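# Find the light check weight and place it on the red dish

## Task

Of the four check weights, one weighs less than the rest. Work out which one, using the balance: its pointer stays over the white mark when the two pans hold equal loads and leans toward whichever pan is lighter when they differ. Set that lighter weight down lying flat on the red dish, with none of the other three on the dish. Apart from the weights and the dish, nothing may be left toppled, and the balance must stay on the piece of furniture it currently sits on.

## Robot and tools

ROBOTS. There are three identical i2rt Big YAM arms, arm1, arm2 and arm3. Each has six joints, a two-finger gripper and a wrist camera. Calibrated foot (base_link) poses in the scene frame, in metres with quat_wxyz: arm1 x=-0.017 y=+1.211 z=+0.828 (+0.030, -0.003, -0.002, -1.000); arm2 x=+0.095 y=-0.011 z=+0.883 (+0.025, -0.002, -0.007, +1.000); arm3 x=-0.083 y=-1.202 z=+0.816 (+0.086, +0.005, -0.002, +0.996). Each foot faces its own +x. Reach is about 1.0 m from the joint1 axis. The room cameras are room_a and room_b; wrist cameras are arm1_cam_wrist, arm2_cam_wrist, arm3_cam_wrist.

FRAME. One shared scene frame, origin on the floor, +z up. The hand point lies between the finger pads, roughly 1 cm behind the tips; fingers point along the hand's +z and close along its y. hand_target is the pose the hand would have at the joint targets currently held. Printed hand positions can be off, more so when stretched; hands often end a centimetre or more from where they were sent.

JOINTS (absolute radians, with done-tolerance): joint1_rad -2.879..2.879 ±0.045, turns the arm about its foot, positive counter-clockwise from above, 0 points along the foot's facing. joint2_rad 0..3.141 ±0.14, shoulder; 0 is upper arm roughly level pointing backward, positive lifts it up then forward. joint3_rad 0..3.019 ±0.09, elbow; 0 is folded, positive opens. joint4_rad -1.692..1.57 ±0.055, hand pitch, positive tips fingers up. joint5_rad -1.57..1.57 ±0.03, sideways swing, positive to the arm's right. joint6_rad -2.094..2.094 ±0.035, hand roll, positive clockwise seen from behind. gripper_m 0..0.093 ±0.003, fingertip gap in metres; grip force roughly 50-64 N per pad.

move. Arguments are arm1, arm2, arm3 (each optional, one object per robot) plus cameras. An arm not named receives nothing new but may still be pushing toward an old target. Inside a robot's object: "joints" is a dict of absolute targets keyed by joint name (any subset); "min_time_s" (0.1-8 s) sets the shortest duration for that robot's joint motions. Alternatively "target" is a 7-number absolute hand pose [x, y, z, qw, qx, qy, qz] in scene-frame metres, reached by a straight path from the current hand_target; with it, "joints" may contain only gripper_m, and optional "speed" (0.002-0.5 m/s, default 0.25; rotation capped at twice that in rad/s) sets the path's top speed. All hand paths in one action finish together, paced by the slowest. Paths take 0.5 to 10 s; an action never exceeds 15 s. Each control step the path pose is clamped to within 100 mm and 20 degrees of the measured hand, then solved by damped IK, favouring position. Paths ignore obstacles and other arms; hands lag, drift, and can overspeed near full stretch. cameras: list of names or ["all"]; [] none; omitted gives none after an action, all for an empty call. Unknown keys make the call invalid; out-of-range values get it refused, and a refusal cancels later move, wait and finished_scene calls of that reply. An empty move returns full state, images and the scene number.

RESULTS. The "move" line reports per commanded robot "done" or its worst status, e.g. "move: arm1 done; arm2 time_out". "as last shown" lists robots not in the action; their status reads "not commanded" and omitted lines are unchanged. joint_status/hand_status: "off_target" (stopped short, may keep pushing); "time_out" (joint kept a nearby target and keeps pushing; on_its_own lists the ones not there yet; send the reported position to relax it); "not_followed" after "joint command not followed" or "pose unreachable" from the self/inter-arm collision check, which may retry until new targets are sent. on_its_own shows uncommanded behaviour; "held at" is a target, not a reading. Joint velocities in rad/s (gripper m/s); "within noise" means still. Joint torques follow joint order, include gravity and offsets; torques 3 and 4 wrap at ±28 N m. The "pictures" line gives image order; images may lag the state slightly.

GRIPPER. Gripping a rigid part, gripper_m reads up to 0.005 m under its width (some read up to 0.002 over). Empty and closed reads 0.000-0.003. In air it reads up to 0.003 wide. Command about 0.005 m below touch-width for full force; release by commanding well above the reading.

wait: seconds 0-10, cameras as in move; nothing new is commanded. zoom_image: camera name and region [x0, y0, x1, y1] in pixels of that camera's newest image, at most 504x504. finished_scene: scene = current scene number; irreversible, the goal must hold unattended.

CAMERAS. Intrinsics and T_world_to_cam are given per camera (fisheye wrists, radial room cameras, 672x504); room cameras may have shifted up to ~2.3 degrees and 9 mm.

AVOID. Arms pressing on each other (including gripping another arm's fingers) fails the scene; hard hits can too. Nothing may leave the work area or reach the floor. Don't drop parts from height, release them while moving, or slam fixed or heavy things. Robots keep pushing on contact, and long pushing, holding loads or staying stretched heats motors; at 100 °C the arm goes limp for 30-60 s (MOTOR HOT warns at 85 °C, not always). Loose objects may occasionally be nudged by outside disturbances. The scene keeps running while you think, holding the last command.

Each tool is called after "Call:" by a JSON object that holds its "op" and its "data".

## Session

Call:
{"op": "move", "data": {}}

Scene clock: 0.00 s.
Joint torques (N m): no reading
Heat: arm1: hottest joint2_rad 37 °C; arm2: hottest joint2_rad 31 °C; arm3: hottest joint2_rad 36 °C.
Joint velocities: within noise
arm1.joint_positions: joint1_rad=+0.463 joint2_rad=+0.615 joint3_rad=+1.490 joint4_rad=-1.383 joint5_rad=+0.276 joint6_rad=+0.395 gripper_m=+0.09396
arm1.joint_status: not commanded
arm1.hand: x=-0.2166 y=+1.1519 z=+1.4100 quat_wxyz=(-0.119, -0.855, +0.016, +0.505) (m; scene frame)
arm1.hand_target: x=-0.2135 y=+1.1537 z=+1.4229 quat_wxyz=(-0.125, -0.847, +0.018, +0.516) (m; scene frame)
arm1.hand_status: not commanded
arm2.joint_positions: joint1_rad=+0.482 joint2_rad=+0.585 joint3_rad=+1.357 joint4_rad=-1.462 joint5_rad=+0.226 joint6_rad=+0.023 gripper_m=+0.09396
arm2.joint_status: not commanded
arm2.hand: x=-0.1095 y=-0.0683 z=+1.3892 quat_wxyz=(-0.010, +0.891, +0.138, -0.433) (m; scene frame)
arm2.hand_target: x=-0.1075 y=-0.0675 z=+1.4001 quat_wxyz=(-0.007, +0.885, +0.136, -0.444) (m; scene frame)
arm2.hand_status: not commanded
arm3.joint_positions: joint1_rad=-0.065 joint2_rad=+0.649 joint3_rad=+1.390 joint4_rad=-1.161 joint5_rad=-0.034 joint6_rad=-0.702 gripper_m=+0.09396
arm3.joint_status: not commanded
arm3.hand: x=-0.3410 y=-1.1470 z=+1.3892 quat_wxyz=(-0.236, +0.811, +0.203, -0.495) (m; scene frame)
arm3.hand_target: x=-0.3379 y=-1.1478 z=+1.4005 quat_wxyz=(-0.241, +0.804, +0.201, -0.504) (m; scene frame)
arm3.hand_status: not commanded
pictures: arm1_cam_wrist, arm2_cam_wrist, arm3_cam_wrist, room_a, room_b

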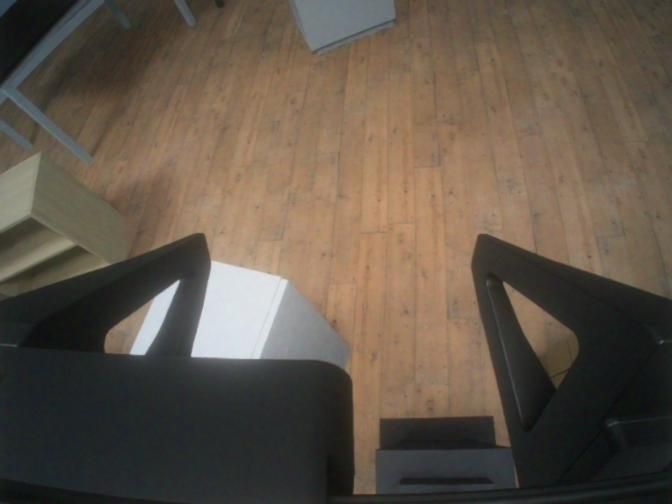

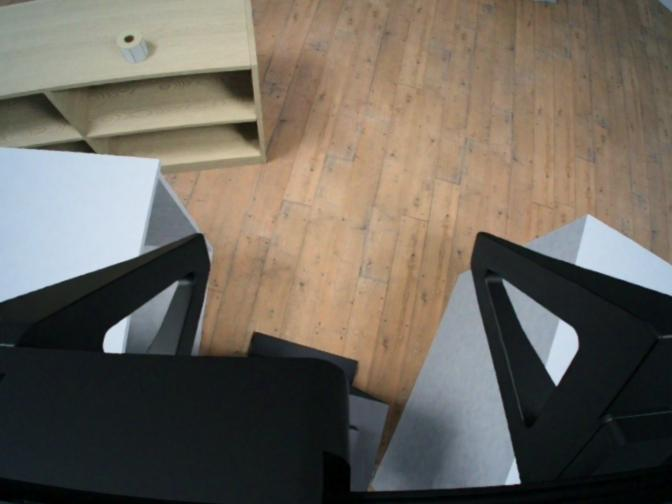

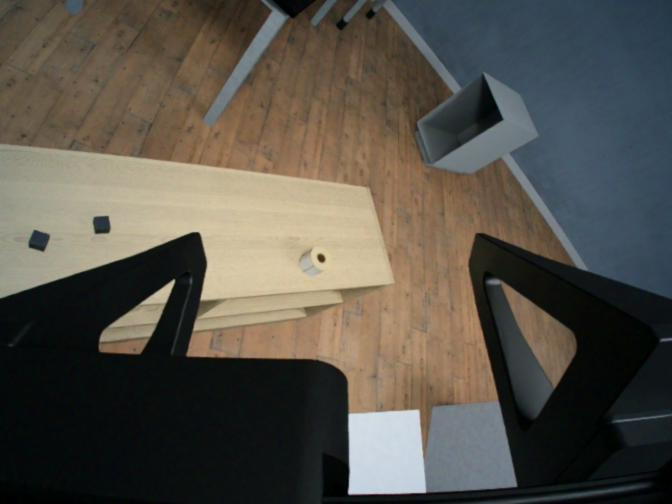

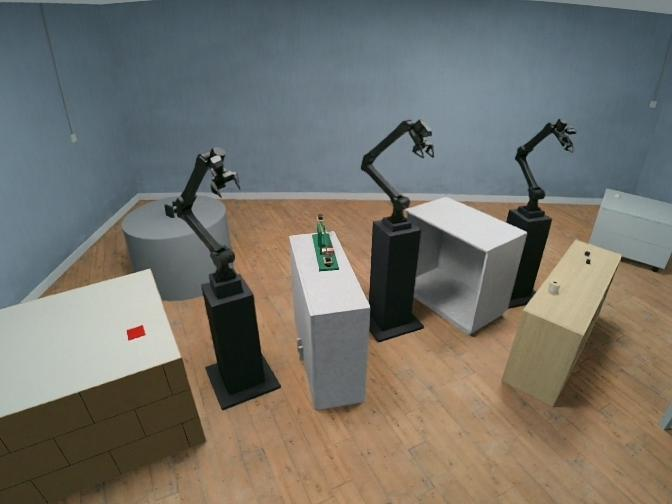

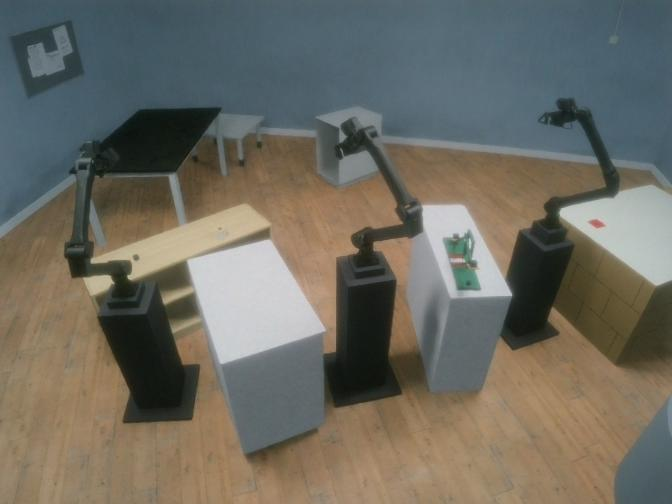

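Call:
{"op": "zoom_image", "data": {"camera": "room_a", "region": [270, 200, 390, 290]}}

Call:
{"op": "zoom_image", "data": {"camera": "room_b", "region": [410, 210, 510, 310]}}

Call:
{"op": "zoom_image", "data": {"camera": "room_a", "region": [500, 220, 640, 320]}}

Call:
{"op": "zoom_image", "data": {"camera": "room_b", "region": [80, 200, 280, 320]}}

Call:
{"op": "zoom_image", "data": {"camera": "room_a", "region": [60, 290, 200, 390]}}

Scaled by 4.200 from the camera's 672x504 image, which has a finer 960x720 frame.

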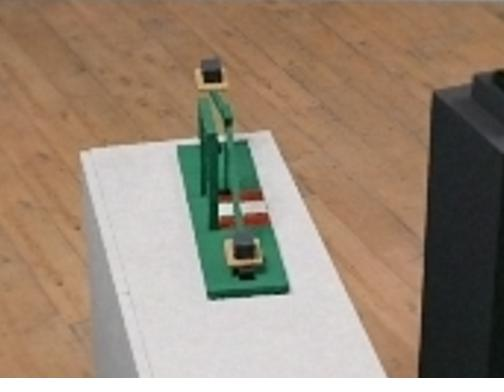

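Scaled by 5.040 from the camera's 672x504 image, which has a finer 960x720 frame.

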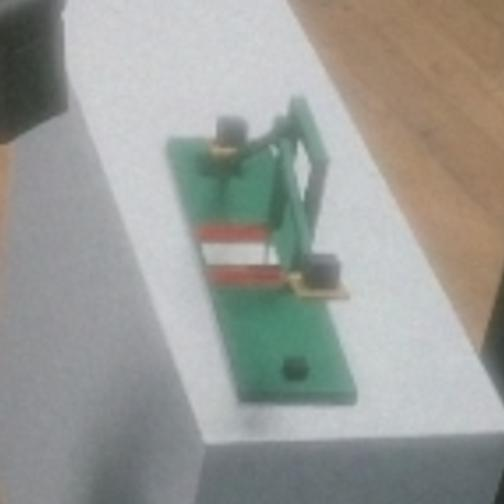

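Scaled by 3.600 from the camera's 672x504 image, which has a finer 960x720 frame.

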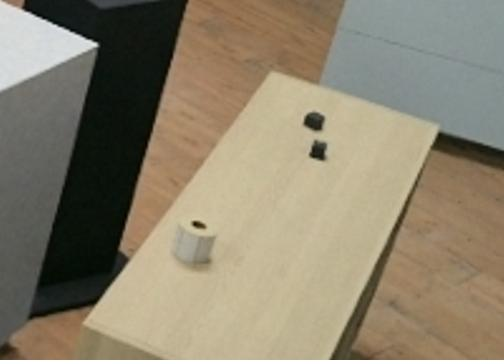

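Scaled by 2.520 from the camera's 672x504 image, which has a finer 960x720 frame.

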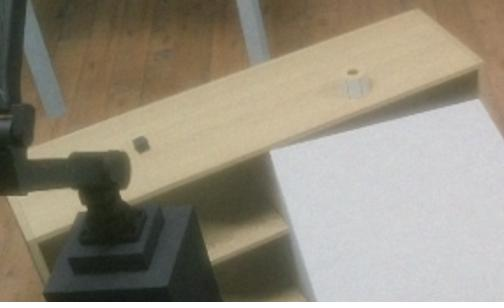

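Scaled by 3.600 from the camera's 672x504 image, which has a finer 960x720 frame.

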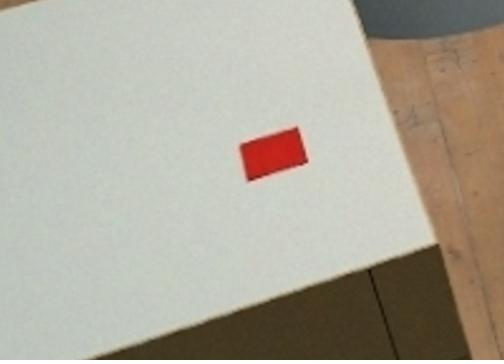

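Call:
{"op": "move", "data": {"arm2": {"joints":{"joint1_rad":-1.6,"joint2_rad":0.9,"joint3_rad":1.4,"joint4_rad":-1.5,"joint5_rad":0,"joint6_rad":0},"min_time_s":2.5}, "arm1": {"joints":{"joint1_rad":1.78,"joint5_rad":0,"joint6_rad":0},"min_time_s":2.5}, "arm3": {"joints":{"joint1_rad":0.2,"joint2_rad":0.9,"joint3_rad":1.4,"joint4_rad":-1.45,"joint5_rad":0,"joint6_rad":0},"min_time_s":2.5}, "cameras": ["all"]}}

Call:
{"op": "zoom_image", "data": {"camera": "arm2_cam_wrist", "region": [200, 50, 500, 300]}}

Call:
{"op": "zoom_image", "data": {"camera": "arm1_cam_wrist", "region": [200, 50, 500, 300]}}

Scene clock: 5.97 s.
Joint torques (N m): arm1=[0.97 2.73 10.29 2.06 -0.01 -0.23] | arm2=[0.56 -1.32 13.97 1.17 -0.11 -0.01] | arm3=[-0.62 -2.78 8.83 1.25 0.14 0.08]
Heat: arm1: hottest joint2_rad 37 °C; arm2: hottest joint2_rad 31 °C; arm3: hottest joint2_rad 36 °C.
move: arm1 done; arm2 done; arm3 done
Joint velocities: within noise
arm1.joint_positions: joint1_rad=+1.766 joint2_rad=+0.615 joint3_rad=+1.490 joint4_rad=-1.383 joint5_rad=+0.002 joint6_rad=+0.014 gripper_m=+0.09396
arm1.joint_status: all done
arm1.hand: x=+0.0402 y=+1.0076 z=+1.4058 quat_wxyz=(-0.402, -0.530, -0.679, +0.311) (m; scene frame)
arm1.hand_target: x=+0.0427 y=+1.0118 z=+1.4189 quat_wxyz=(-0.413, -0.515, -0.680, +0.318) (m; scene frame)
arm1.hand_status: not commanded
arm2.joint_positions: joint1_rad=-1.588 joint2_rad=+0.890 joint3_rad=+1.357 joint4_rad=-1.493 joint5_rad=+0.002 joint6_rad=+0.009 gripper_m=+0.09396
arm2.joint_status: all done
arm2.hand: x=+0.1150 y=+0.2877 z=+1.3147 quat_wxyz=(-0.202, +0.653, -0.705, -0.188) (m; scene frame)
arm2.hand_target: x=+0.1185 y=+0.2903 z=+1.3314 quat_wxyz=(-0.213, +0.650, -0.703, -0.195) (m; scene frame)
arm2.hand_status: not commanded
arm3.joint_positions: joint1_rad=+0.193 joint2_rad=+0.889 joint3_rad=+1.390 joint4_rad=-1.443 joint5_rad=-0.003 joint6_rad=-0.009 gripper_m=+0.09396
arm3.joint_status: all done
arm3.hand: x=-0.3957 y=-1.2109 z=+1.2695 quat_wxyz=(+0.001, +0.949, +0.016, -0.314) (m; scene frame)
arm3.hand_target: x=-0.3981 y=-1.2127 z=+1.2699 quat_wxyz=(+0.002, +0.951, +0.014, -0.310) (m; scene frame)
arm3.hand_status: not commanded
pictures: arm1_cam_wrist, arm2_cam_wrist, arm3_cam_wrist, room_a, room_b
camera_calibration:
arm1_cam_wrist: T_world_to_cam=[[-0.969973, -0.243211, -0.000615292, 0.284882], [-0.221022, 0.882528, -0.415082, -0.293837], [0.101496, -0.402482, -0.909784, 1.80802], [0, 0, 0, 1]] pos_world=[0.0278772, 1.0563, 1.52312]
arm2_cam_wrist: T_world_to_cam=[[0.997533, -0.0700902, -0.00399144, -0.0881894], [-0.0697006, -0.995576, 0.0630127, 0.216874], [-0.00839036, -0.062579, -0.998005, 1.45514], [0, 0, 0, 1]] pos_world=[0.115297, 0.300794, 1.43821]
arm3_cam_wrist: T_world_to_cam=[[-0.021855, 0.99976, 0.00154746, 1.20175], [0.999589, 0.0218799, -0.0185008, 0.448052], [-0.0185302, 0.00114249, -0.999828, 1.38982], [0, 0, 0, 1]] pos_world=[-0.39585, -1.21286, 1.39601]

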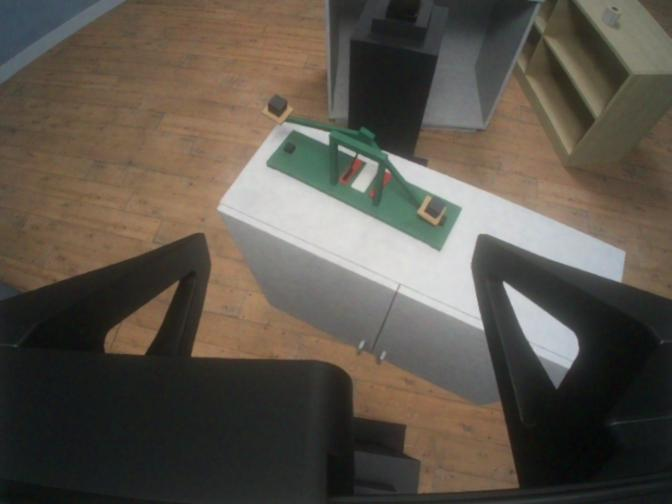

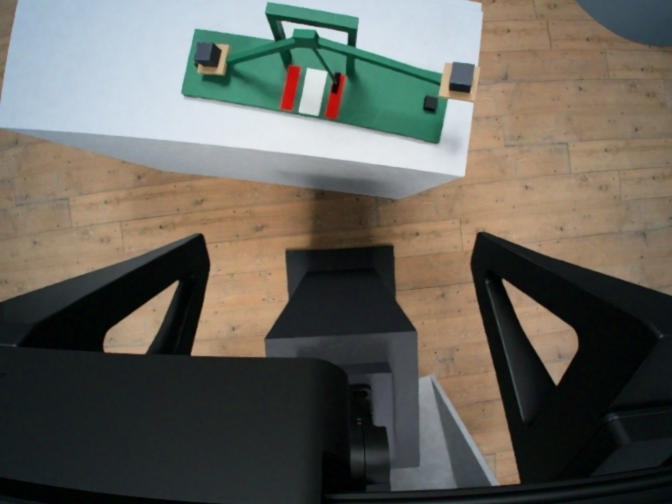

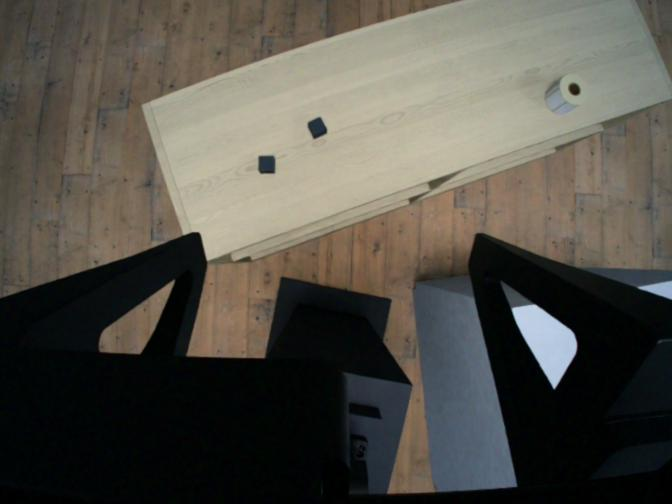

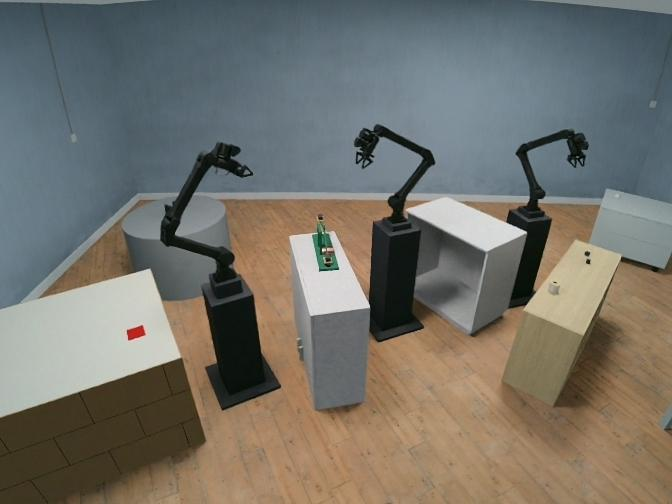

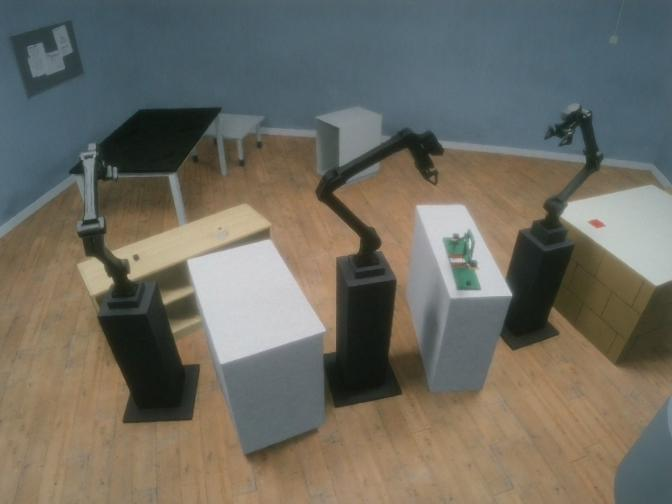

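Scaled by 1.680 from the camera's 672x504 image, which has a finer 960x720 frame.

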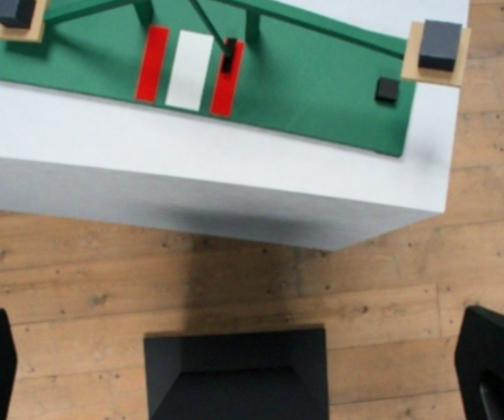

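Scaled by 1.680 from the camera's 672x504 image, which has a finer 960x720 frame.

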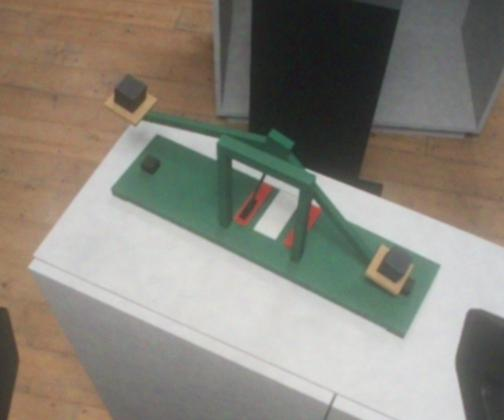

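Call:
{"op": "move", "data": {"arm1": {"target":[0.30,0.493,1.10,0,0.1305,0.9914,0]}, "arm2": {"joints":{"joint1_rad":-0.8,"joint4_rad":-0.9},"min_time_s":2}, "cameras": ["arm1_cam_wrist","arm2_cam_wrist"]}}

Call:
{"op": "zoom_image", "data": {"camera": "arm1_cam_wrist", "region": [200, 200, 500, 450]}}

Scene clock: 11.97 s.
Joint torques (N m): arm1=[0.62 -19.55 14.06 1.24 0.11 -0.2] | arm2=[2.2 -2.08 14.76 2.47 -0.07 -0.01] | arm3=[-0.62 -2.67 8.83 1.21 0.15 0.06]
Heat: arm1: hottest joint2_rad 37 °C; arm2: hottest joint3_rad 32 °C; arm3: hottest joint2_rad 36 °C.
move: arm1 off_target; arm2 done
Joint velocities: within noise
arm1.joint_positions: joint1_rad=+1.908 joint2_rad=+2.439 joint3_rad=+2.877 joint4_rad=-1.694 joint5_rad=-0.013 joint6_rad=-0.878 gripper_m=+0.09397
arm1.joint_status: not commanded
arm1.hand: x=+0.2873 y=+0.4965 z=+1.0797 quat_wxyz=(-0.084, -0.144, -0.977, +0.134) (m; scene frame)
arm1.hand_target: x=+0.2989 y=+0.4952 z=+1.0995 quat_wxyz=(-0.097, -0.129, -0.974, +0.159) (m; scene frame)
arm1.hand_status: off_target (0.024 m and 18.3 deg from the pose sent, 0.653 m and 84.2 deg at the start; a joint's target at an end of its range on 40 of 119 steps)
arm2.joint_positions: joint1_rad=-0.811 joint2_rad=+0.890 joint3_rad=+1.357 joint4_rad=-0.915 joint5_rad=+0.001 joint6_rad=+0.009 gripper_m=+0.09396
arm2.joint_status: all done
arm2.hand: x=-0.1675 y=+0.2859 z=+1.4184 quat_wxyz=(-0.227, +0.767, -0.353, -0.486) (m; scene frame)
arm2.hand_target: x=-0.1726 y=+0.2843 z=+1.4423 quat_wxyz=(-0.234, +0.759, -0.340, -0.504) (m; scene frame)
arm2.hand_status: not commanded
arm3: as last shown
pictures: arm1_cam_wrist, arm2_cam_wrist
camera_calibration:
arm1_cam_wrist: T_world_to_cam=[[-0.30181, -0.922643, 0.240087, 0.285606], [-0.833651, 0.377582, 0.403061, -0.380092], [-0.462533, -0.0785007, -0.88312, 1.25293], [0, 0, 0, 1]] pos_world=[0.348857, 0.505385, 1.19112]
arm2_cam_wrist: T_world_to_cam=[[0.757259, 0.653094, 0.00522242, -0.0661358], [0.572052, -0.659389, -0.487814, 0.981477], [-0.315145, 0.372389, -0.872932, 1.20297], [0, 0, 0, 1]] pos_world=[-0.132264, 0.242396, 1.52923]

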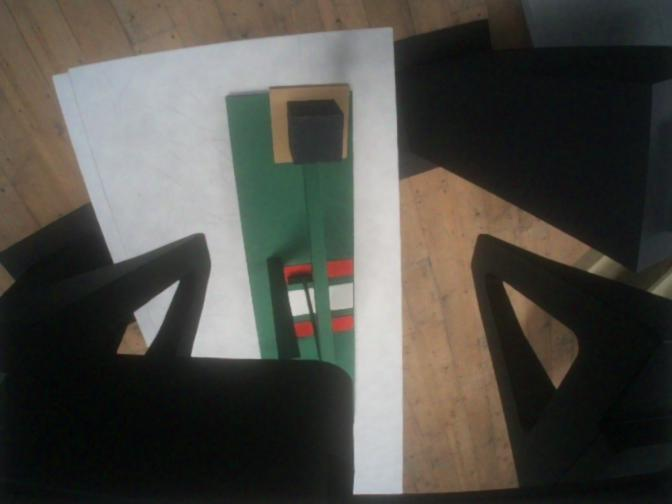

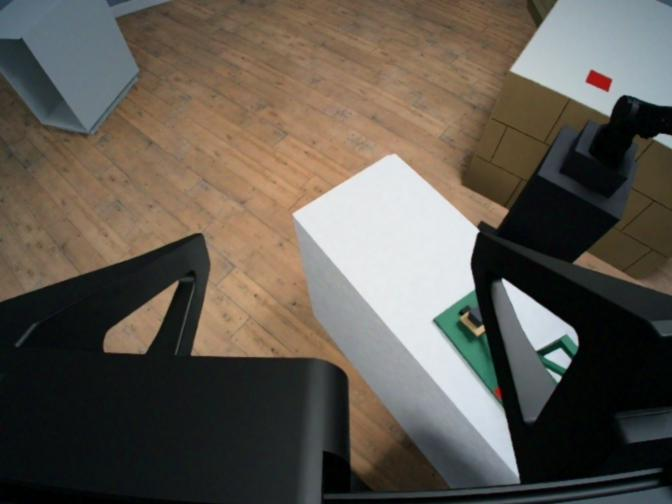

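Scaled by 1.680 from the camera's 672x504 image, which has a finer 960x720 frame.

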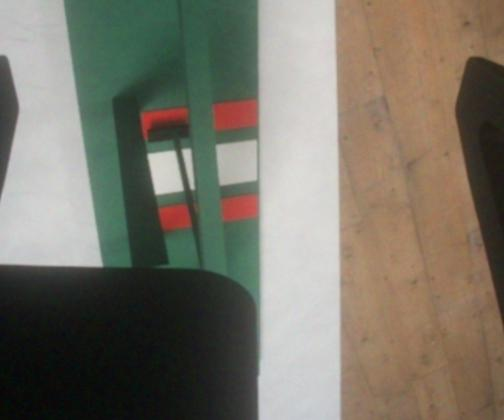

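Call:
{"op": "move", "data": {"arm1": {"target":[0.305,0.475,1.005,0,0.1305,0.9914,0],"speed":0.15}, "cameras": ["arm1_cam_wrist"]}}

Scene clock: 14.77 s.
Joint torques (N m): arm1=[0.03 -19.55 14.3 1.26 0.08 -0.22] | arm2=[2.2 -2.26 14.75 2.54 -0.06 -0.01] | arm3=[-0.5 -2.67 8.85 1.24 0.15 0.05]
Heat: arm1: hottest joint2_rad 38 °C; arm2: hottest joint3_rad 33 °C; arm3: hottest joint2_rad 36 °C.
move: arm1 off_target
Joint velocities: within noise
arm1.joint_positions: joint1_rad=+1.908 joint2_rad=+2.557 joint3_rad=+2.877 joint4_rad=-1.669 joint5_rad=-0.012 joint6_rad=-0.882 gripper_m=+0.09397
arm1.joint_status: not commanded
arm1.hand: x=+0.2924 y=+0.4823 z=+0.9907 quat_wxyz=(-0.059, -0.143, -0.983, +0.095) (m; scene frame)
arm1.hand_target: x=+0.3040 y=+0.4772 z=+1.0048 quat_wxyz=(-0.072, -0.130, -0.982, +0.118) (m; scene frame)
arm1.hand_status: off_target (0.020 m and 12.9 deg from the pose sent, 0.080 m and 18.2 deg at the start; a joint's target at an end of its range on 56 of 58 steps)
arm2, arm3: as last shown
pictures: arm1_cam_wrist
camera_calibration:
arm1_cam_wrist: T_world_to_cam=[[-0.291159, -0.941141, 0.171698, 0.368891], [-0.818247, 0.337976, 0.46502, -0.381432], [-0.495679, -0.00509654, -0.868491, 1.13542], [0, 0, 0, 1]] pos_world=[0.358106, 0.48188, 1.10014]

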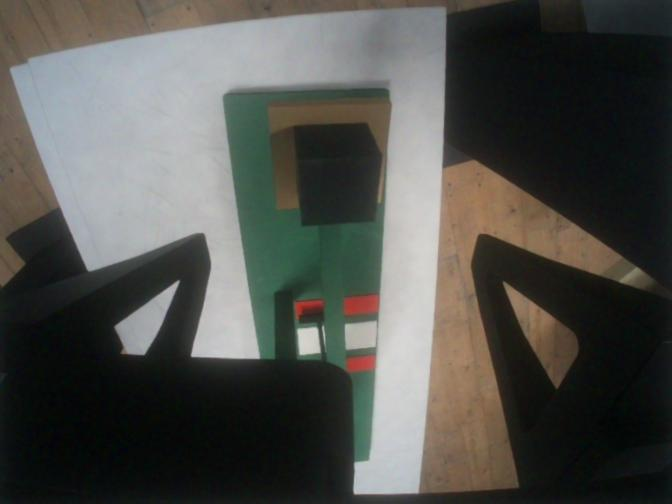

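Call:
{"op": "move", "data": {"arm1": {"target":[0.315,0.468,0.962,0,0.1305,0.9914,0],"speed":0.1}, "cameras": ["arm1_cam_wrist","arm2_cam_wrist"]}}

Call:
{"op": "zoom_image", "data": {"camera": "arm2_cam_wrist", "region": [400, 220, 620, 420]}}

Scene clock: 17.87 s.
Joint torques (N m): arm1=[0.62 -20.13 14.37 1.2 0.09 -0.15] | arm2=[2.2 -2.14 14.75 2.56 -0.07 -0.01] | arm3=[-0.62 -2.84 8.85 1.22 0.15 0.05]
Heat: arm1: hottest joint3_rad 40 °C; arm2: hottest joint3_rad 35 °C; arm3: hottest joint2_rad 36 °C.
move: arm1 off_target
Joint velocities: within noise
arm1.joint_positions: joint1_rad=+1.913 joint2_rad=+2.611 joint3_rad=+2.877 joint4_rad=-1.631 joint5_rad=-0.011 joint6_rad=-0.882 gripper_m=+0.09397
arm1.joint_status: not commanded
arm1.hand: x=+0.2999 y=+0.4748 z=+0.9510 quat_wxyz=(-0.055, -0.141, -0.985, +0.088) (m; scene frame)
arm1.hand_target: x=+0.3141 y=+0.4702 z=+0.9618 quat_wxyz=(-0.067, -0.130, -0.983, +0.109) (m; scene frame)
arm1.hand_status: off_target (0.020 m and 12.0 deg from the pose sent, 0.039 m and 12.9 deg at the start; a joint's target at an end of its range on 57 of 59 steps)
arm2, arm3: as last shown
pictures: arm1_cam_wrist, arm2_cam_wrist
camera_calibration:
arm1_cam_wrist: T_world_to_cam=[[-0.28495, -0.945015, 0.160467, 0.381482], [-0.816681, 0.326996, 0.475507, -0.359482], [-0.501833, 0.00444555, -0.864953, 1.09856], [0, 0, 0, 1]] pos_world=[0.366416, 0.473172, 1.05993]
arm2_cam_wrist: T_world_to_cam=[[0.757259, 0.653094, 0.00522242, -0.0661358], [0.572052, -0.659389, -0.487814, 0.981477], [-0.315145, 0.372389, -0.872932, 1.20297], [0, 0, 0, 1]] pos_world=[-0.132264, 0.242396, 1.52923]

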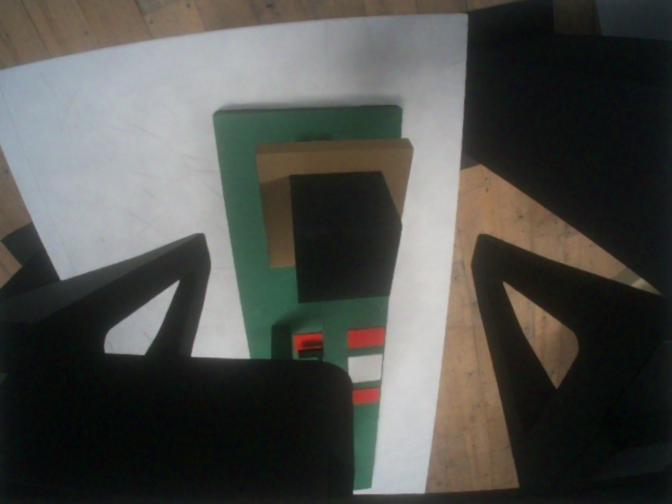

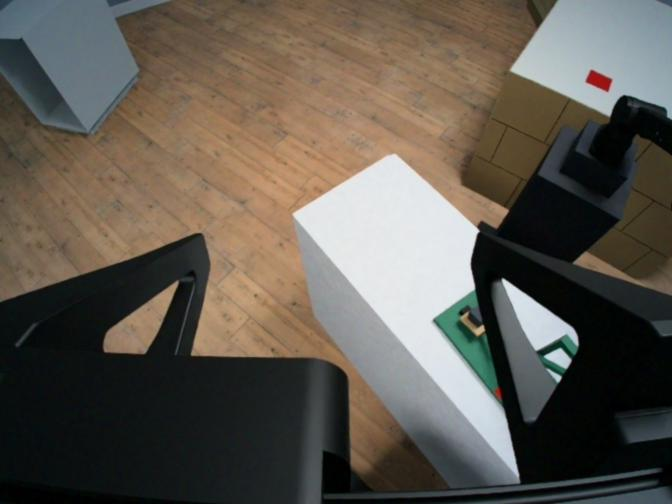

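Scaled by 2.291 from the camera's 672x504 image, which has a finer 960x720 frame.

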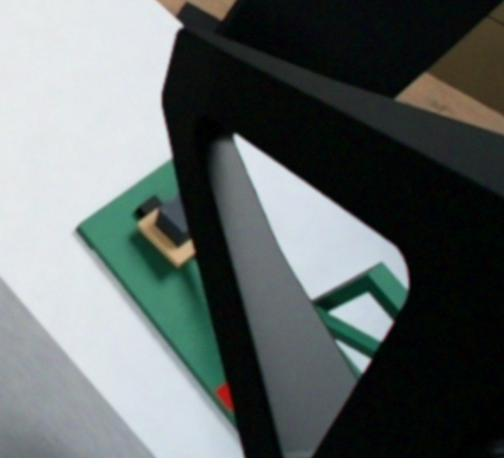

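Call:
{"op": "move", "data": {"arm1": {"target":[0.315,0.468,0.974,0,0.1305,0.9914,0],"speed":0.1}}}

Call:
{"op": "move", "data": {"arm1": {"joints":{"gripper_m":0.02}}, "cameras": ["arm1_cam_wrist"]}}

Scene clock: 20.13 s.
Joint torques (N m): arm1=[0.91 -20.89 14.32 1.11 0.09 -0.15] | arm2=[2.26 -2.2 14.75 2.58 -0.08 -0.02] | arm3=[-0.62 -2.78 8.81 1.21 0.16 0.05]
Heat: arm1: hottest joint3_rad 41 °C; arm2: hottest joint3_rad 35 °C; arm3: hottest joint2_rad 36 °C.
move: arm1 off_target
Joint velocities: within noise
arm1.joint_positions: joint1_rad=+1.913 joint2_rad=+2.611 joint3_rad=+2.877 joint4_rad=-1.629 joint5_rad=-0.011 joint6_rad=-0.882 gripper_m=+0.09397
arm1.joint_status: not commanded
arm1.hand: x=+0.3001 y=+0.4743 z=+0.9511 quat_wxyz=(-0.056, -0.141, -0.984, +0.089) (m; scene frame)
arm1.hand_target: x=+0.3139 y=+0.4705 z=+0.9737 quat_wxyz=(-0.071, -0.130, -0.982, +0.115) (m; scene frame)
arm1.hand_status: off_target (0.028 m and 12.1 deg from the pose sent, 0.028 m and 12.0 deg at the start; a joint's target at an end of its range on 50 of 52 steps)
arm2, arm3: as last shown
pictures: none

Scene clock: 20.83 s.
Joint torques (N m): arm1=[0.44 -20.6 14.37 1.02 0.08 -0.14] | arm2=[2.14 -2.08 14.71 2.51 -0.06 -0.01] | arm3=[-0.44 -2.73 8.81 1.21 0.14 0.05]
Heat: arm1: hottest joint3_rad 41 °C; arm2: hottest joint3_rad 36 °C; arm3: hottest joint2_rad 36 °C.
move: arm1 off_target
Joint velocities: within noise
arm1.joint_positions: joint1_rad=+1.913 joint2_rad=+2.611 joint3_rad=+2.877 joint4_rad=-1.629 joint5_rad=-0.010 joint6_rad=-0.882 gripper_m=+0.03145
arm1.joint_status: gripper_m off_target (ended at +0.03149, target +0.02000)
arm1.hand: x=+0.3001 y=+0.4743 z=+0.9511 quat_wxyz=(-0.055, -0.141, -0.984, +0.089) (m; scene frame)
arm1.hand_target: x=+0.3139 y=+0.4705 z=+0.9737 quat_wxyz=(-0.071, -0.130, -0.982, +0.115) (m; scene frame)
arm1.hand_status: not commanded
arm2, arm3: as last shown
pictures: arm1_cam_wrist
camera_calibration:
arm1_cam_wrist: T_world_to_cam=[[-0.284991, -0.944707, 0.162199, 0.379341], [-0.816855, 0.327903, 0.474582, -0.358769], [-0.501527, 0.00275834, -0.865138, 1.09958], [0, 0, 0, 1]] pos_world=[0.366516, 0.472975, 1.06003]

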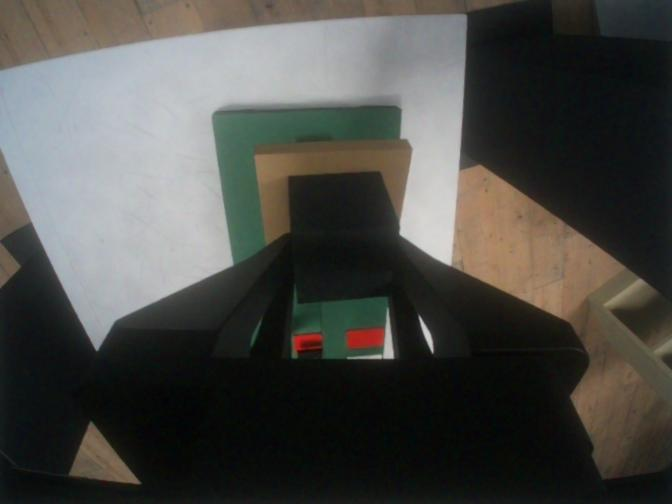

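Call:
{"op": "move", "data": {"arm1": {"target":[0.305,0.485,1.08,0,0.1305,0.9914,0],"speed":0.15}, "cameras": ["arm1_cam_wrist"]}}

Call:
{"op": "move", "data": {"arm1": {"joints":{"joint1_rad":-1.45,"joint2_rad":1.2,"joint3_rad":1.6,"joint4_rad":-1.6,"joint5_rad":0,"joint6_rad":0},"min_time_s":4}, "cameras": ["all"]}}

Scene clock: 22.77 s.
Joint torques (N m): arm1=[-0.03 -22.65 14.04 1.01 0.06 -0.17] | arm2=[2.08 -2.2 14.82 2.58 -0.05 0] | arm3=[-0.62 -2.73 8.81 1.25 0.15 0.05]
Heat: arm1: hottest joint3_rad 42 °C; arm2: hottest joint3_rad 36 °C; arm3: hottest joint2_rad 36 °C.
move: arm1 off_target
Joint velocities: within noise
arm1.joint_positions: joint1_rad=+1.913 joint2_rad=+2.505 joint3_rad=+2.877 joint4_rad=-1.670 joint5_rad=-0.010 joint6_rad=-0.882 gripper_m=+0.03145
arm1.joint_status: not commanded
arm1.hand: x=+0.2954 y=+0.4868 z=+1.0311 quat_wxyz=(-0.072, -0.140, -0.981, +0.117) (m; scene frame)
arm1.hand_target: x=+0.3034 y=+0.4883 z=+1.0789 quat_wxyz=(-0.094, -0.129, -0.975, +0.154) (m; scene frame)
arm1.hand_status: off_target (0.050 m and 15.8 deg from the pose sent, 0.129 m and 12.1 deg at the start; a joint's target at an end of its range on 46 of 47 steps)
arm2, arm3: as last shown
pictures: arm1_cam_wrist
camera_calibration:
arm1_cam_wrist: T_world_to_cam=[[-0.289351, -0.933564, 0.211502, 0.321816], [-0.8287, 0.354898, 0.432786, -0.371115], [-0.479095, -0.050045, -0.876335, 1.19707], [0, 0, 0, 1]] pos_world=[0.359084, 0.492051, 1.14158]

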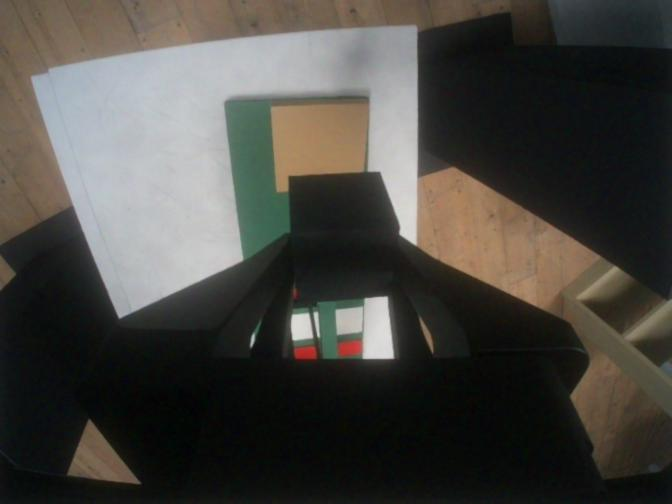

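Scene clock: 27.47 s.
Joint torques (N m): arm1=[-1.14 -7.88 11.1 1.51 0.06 0.07] | arm2=[2.2 -2.2 14.71 2.54 -0.08 0] | arm3=[-0.56 -2.67 8.81 1.24 0.14 0.05]
Heat: arm1: hottest joint3_rad 43 °C; arm2: hottest joint3_rad 38 °C; arm3: hottest joint2_rad 36 °C.
move: arm1 done
Joint velocities: within noise
arm1.joint_positions: joint1_rad=-1.441 joint2_rad=+1.217 joint3_rad=+1.587 joint4_rad=-1.616 joint5_rad=+0.000 joint6_rad=-0.015 gripper_m=+0.03145
arm1.joint_status: all done
arm1.hand: x=-0.0874 y=+1.5960 z=+1.2391 quat_wxyz=(+0.100, -0.766, +0.623, +0.125) (m; scene frame)
arm1.hand_target: x=-0.0837 y=+1.5966 z=+1.2525 quat_wxyz=(+0.114, -0.755, +0.630, +0.142) (m; scene frame)
arm1.hand_status: not commanded
arm2, arm3: as last shown
pictures: arm1_cam_wrist, arm2_cam_wrist, arm3_cam_wrist, room_a, room_b
camera_calibration:
arm1_cam_wrist: T_world_to_cam=[[0.978862, 0.204524, 0.000247955, -0.241147], [0.194268, -0.930154, 0.311567, 1.11847], [0.0639535, -0.304933, -0.950224, 1.79723], [0, 0, 0, 1]] pos_world=[-0.096172, 1.6377, 1.35935]
arm2_cam_wrist: T_world_to_cam=[[0.757259, 0.653094, 0.00522242, -0.0661358], [0.572052, -0.659389, -0.487814, 0.981477], [-0.315145, 0.372389, -0.872932, 1.20297], [0, 0, 0, 1]] pos_world=[-0.132264, 0.242396, 1.52923]
arm3_cam_wrist: T_world_to_cam=[[-0.021558, 0.999767, 0.00134355, 1.20206], [0.999596, 0.0215792, -0.0185093, 0.447699], [-0.018534, 0.000943986, -0.999828, 1.38958], [0, 0, 0, 1]] pos_world=[-0.39585, -1.21276, 1.39601]

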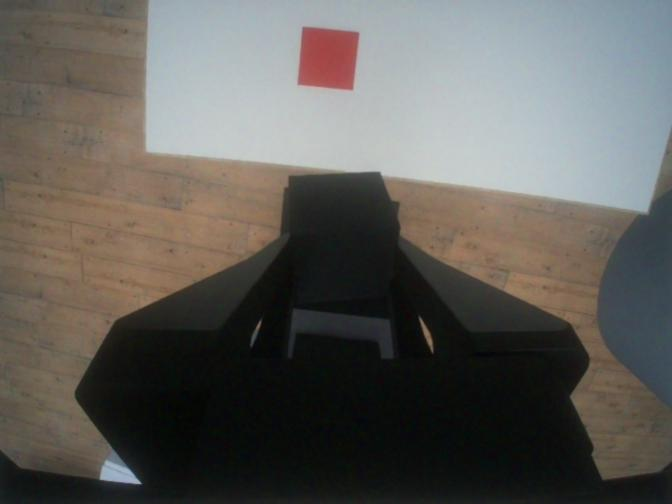

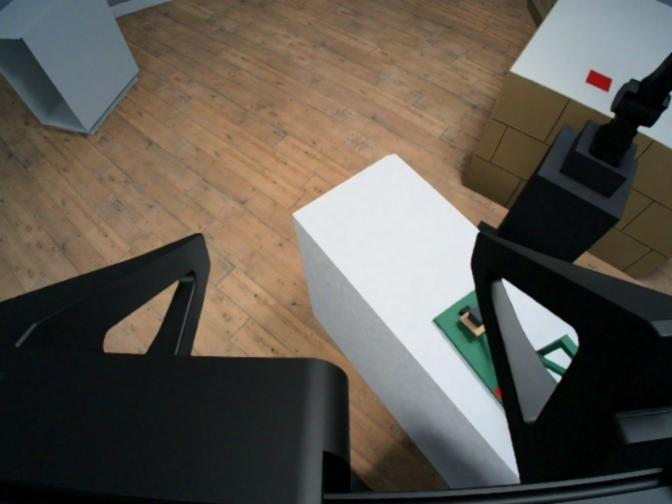

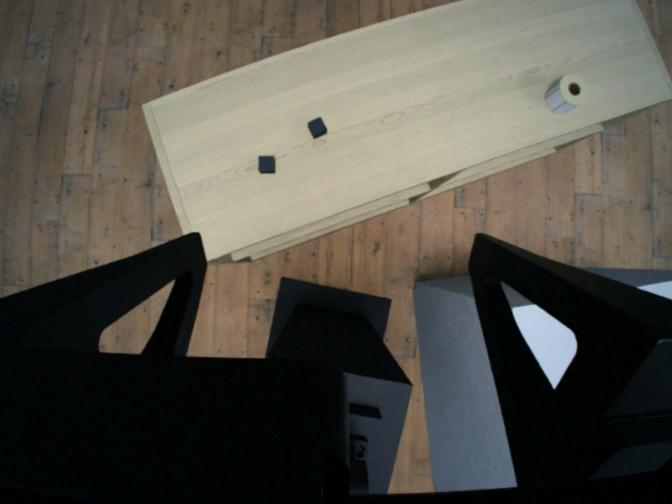

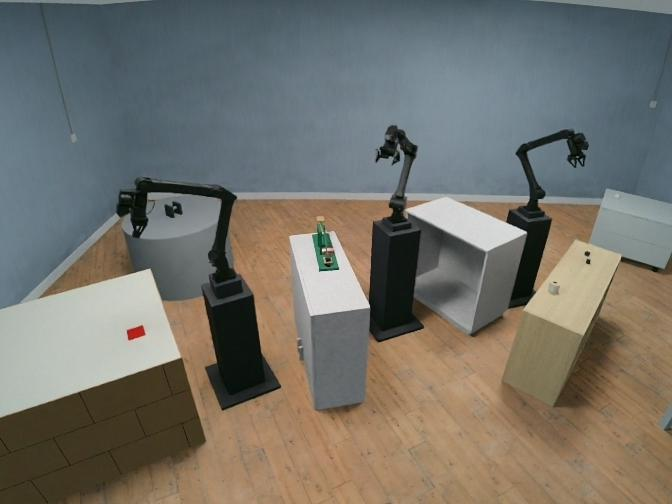

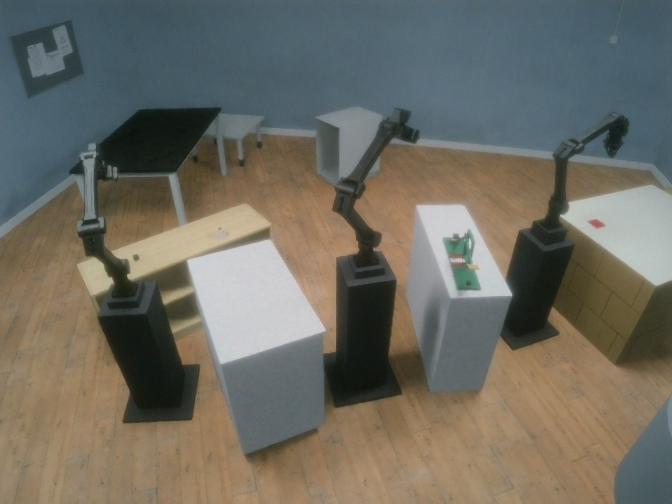

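Call:
{"op": "move", "data": {"arm1": {"target":[-0.138,1.738,0.90,-0.1045,0.731,-0.673,0.005]}, "cameras": ["arm1_cam_wrist","room_a","room_b"]}}

Call:
{"op": "zoom_image", "data": {"camera": "room_a", "region": [60, 230, 220, 370]}}

Call:
{"op": "zoom_image", "data": {"camera": "room_b", "region": [540, 130, 670, 260]}}

Scene clock: 30.53 s.
Joint torques (N m): arm1=[0.67 -12.98 13 0.88 0.32 0.06] | arm2=[2.2 -2.02 14.74 2.52 -0.07 0] | arm3=[-0.5 -2.78 8.83 1.24 0.15 0.06]
Heat: arm1: hottest joint3_rad 43 °C; arm2: hottest joint3_rad 38 °C; arm3: hottest joint2_rad 36 °C.
move: arm1 off_target
Joint velocities: within noise
arm1.joint_positions: joint1_rad=-1.354 joint2_rad=+1.796 joint3_rad=+1.279 joint4_rad=-1.023 joint5_rad=+0.188 joint6_rad=+0.183 gripper_m=+0.03145
arm1.joint_status: not commanded
arm1.hand: x=-0.1248 y=+1.7132 z=+0.8773 quat_wxyz=(+0.084, -0.736, +0.671, -0.036) (m; scene frame)
arm1.hand_target: x=-0.1378 y=+1.7363 z=+0.9008 quat_wxyz=(+0.104, -0.732, +0.674, -0.005) (m; scene frame)
arm1.hand_status: off_target (0.036 m and 4.3 deg from the pose sent, 0.371 m and 16.4 deg at the start)
arm2: as last shown
arm3.joint_positions: joint1_rad=+0.193 joint2_rad=+0.889 joint3_rad=+1.390 joint4_rad=-1.443 joint5_rad=-0.003 joint6_rad=-0.009 gripper_m=+0.09396
arm3.joint_status: not commanded
arm3.hand: x=-0.3957 y=-1.2109 z=+1.2695 quat_wxyz=(+0.001, +0.949, +0.016, -0.314) (m; scene frame)
arm3.hand_target: x=-0.3981 y=-1.2127 z=+1.2699 quat_wxyz=(+0.002, +0.951, +0.014, -0.310) (m; scene frame)
arm3.hand_status: not commanded
pictures: arm1_cam_wrist, room_a, room_b
camera_calibration:
arm1_cam_wrist: T_world_to_cam=[[0.980982, 0.0870819, 0.173469, -0.178982], [-0.0201494, -0.843194, 0.537232, 0.973694], [0.193051, -0.53051, -0.825403, 1.78464], [0, 0, 0, 1]] pos_world=[-0.149329, 1.78337, 0.980993]

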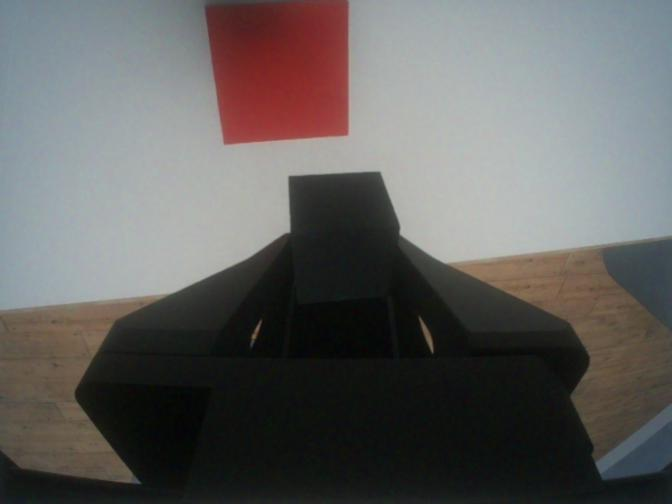

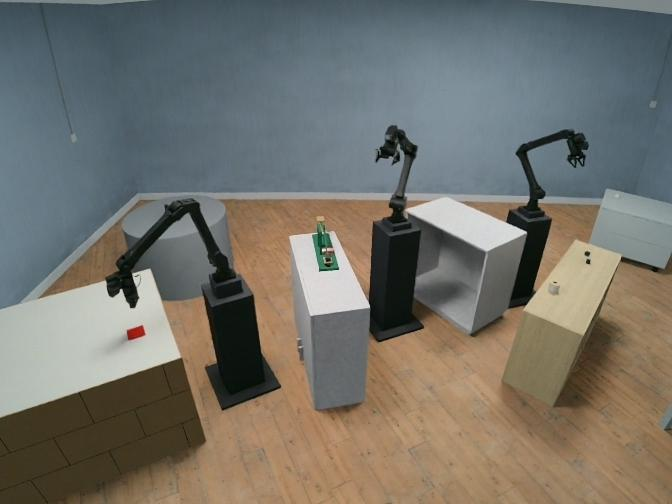

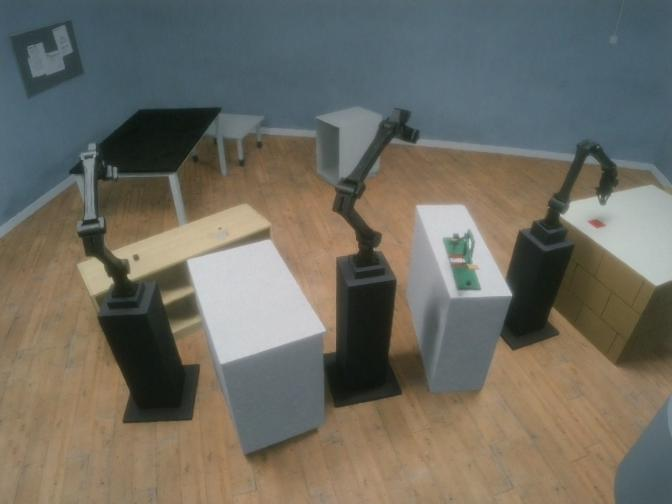

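Scaled by 3.150 from the camera's 672x504 image, which has a finer 960x720 frame.

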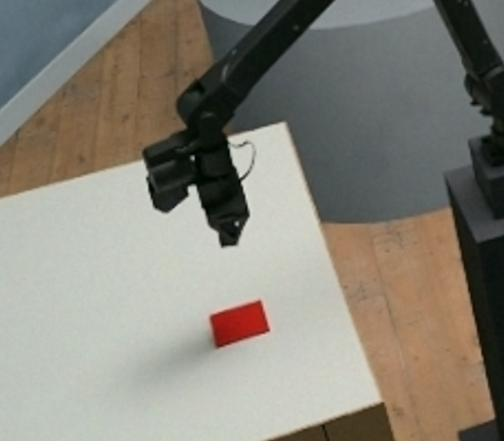

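Scaled by 3.877 from the camera's 672x504 image, which has a finer 960x720 frame.

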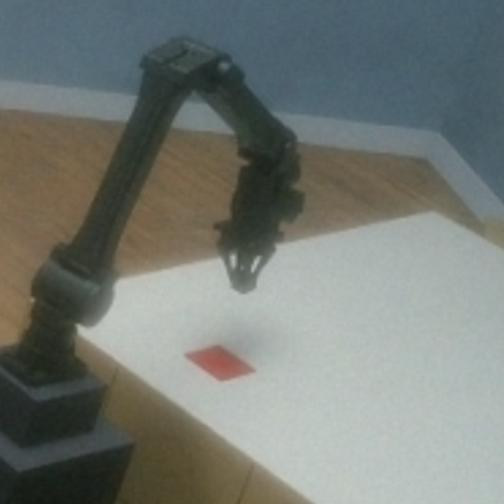

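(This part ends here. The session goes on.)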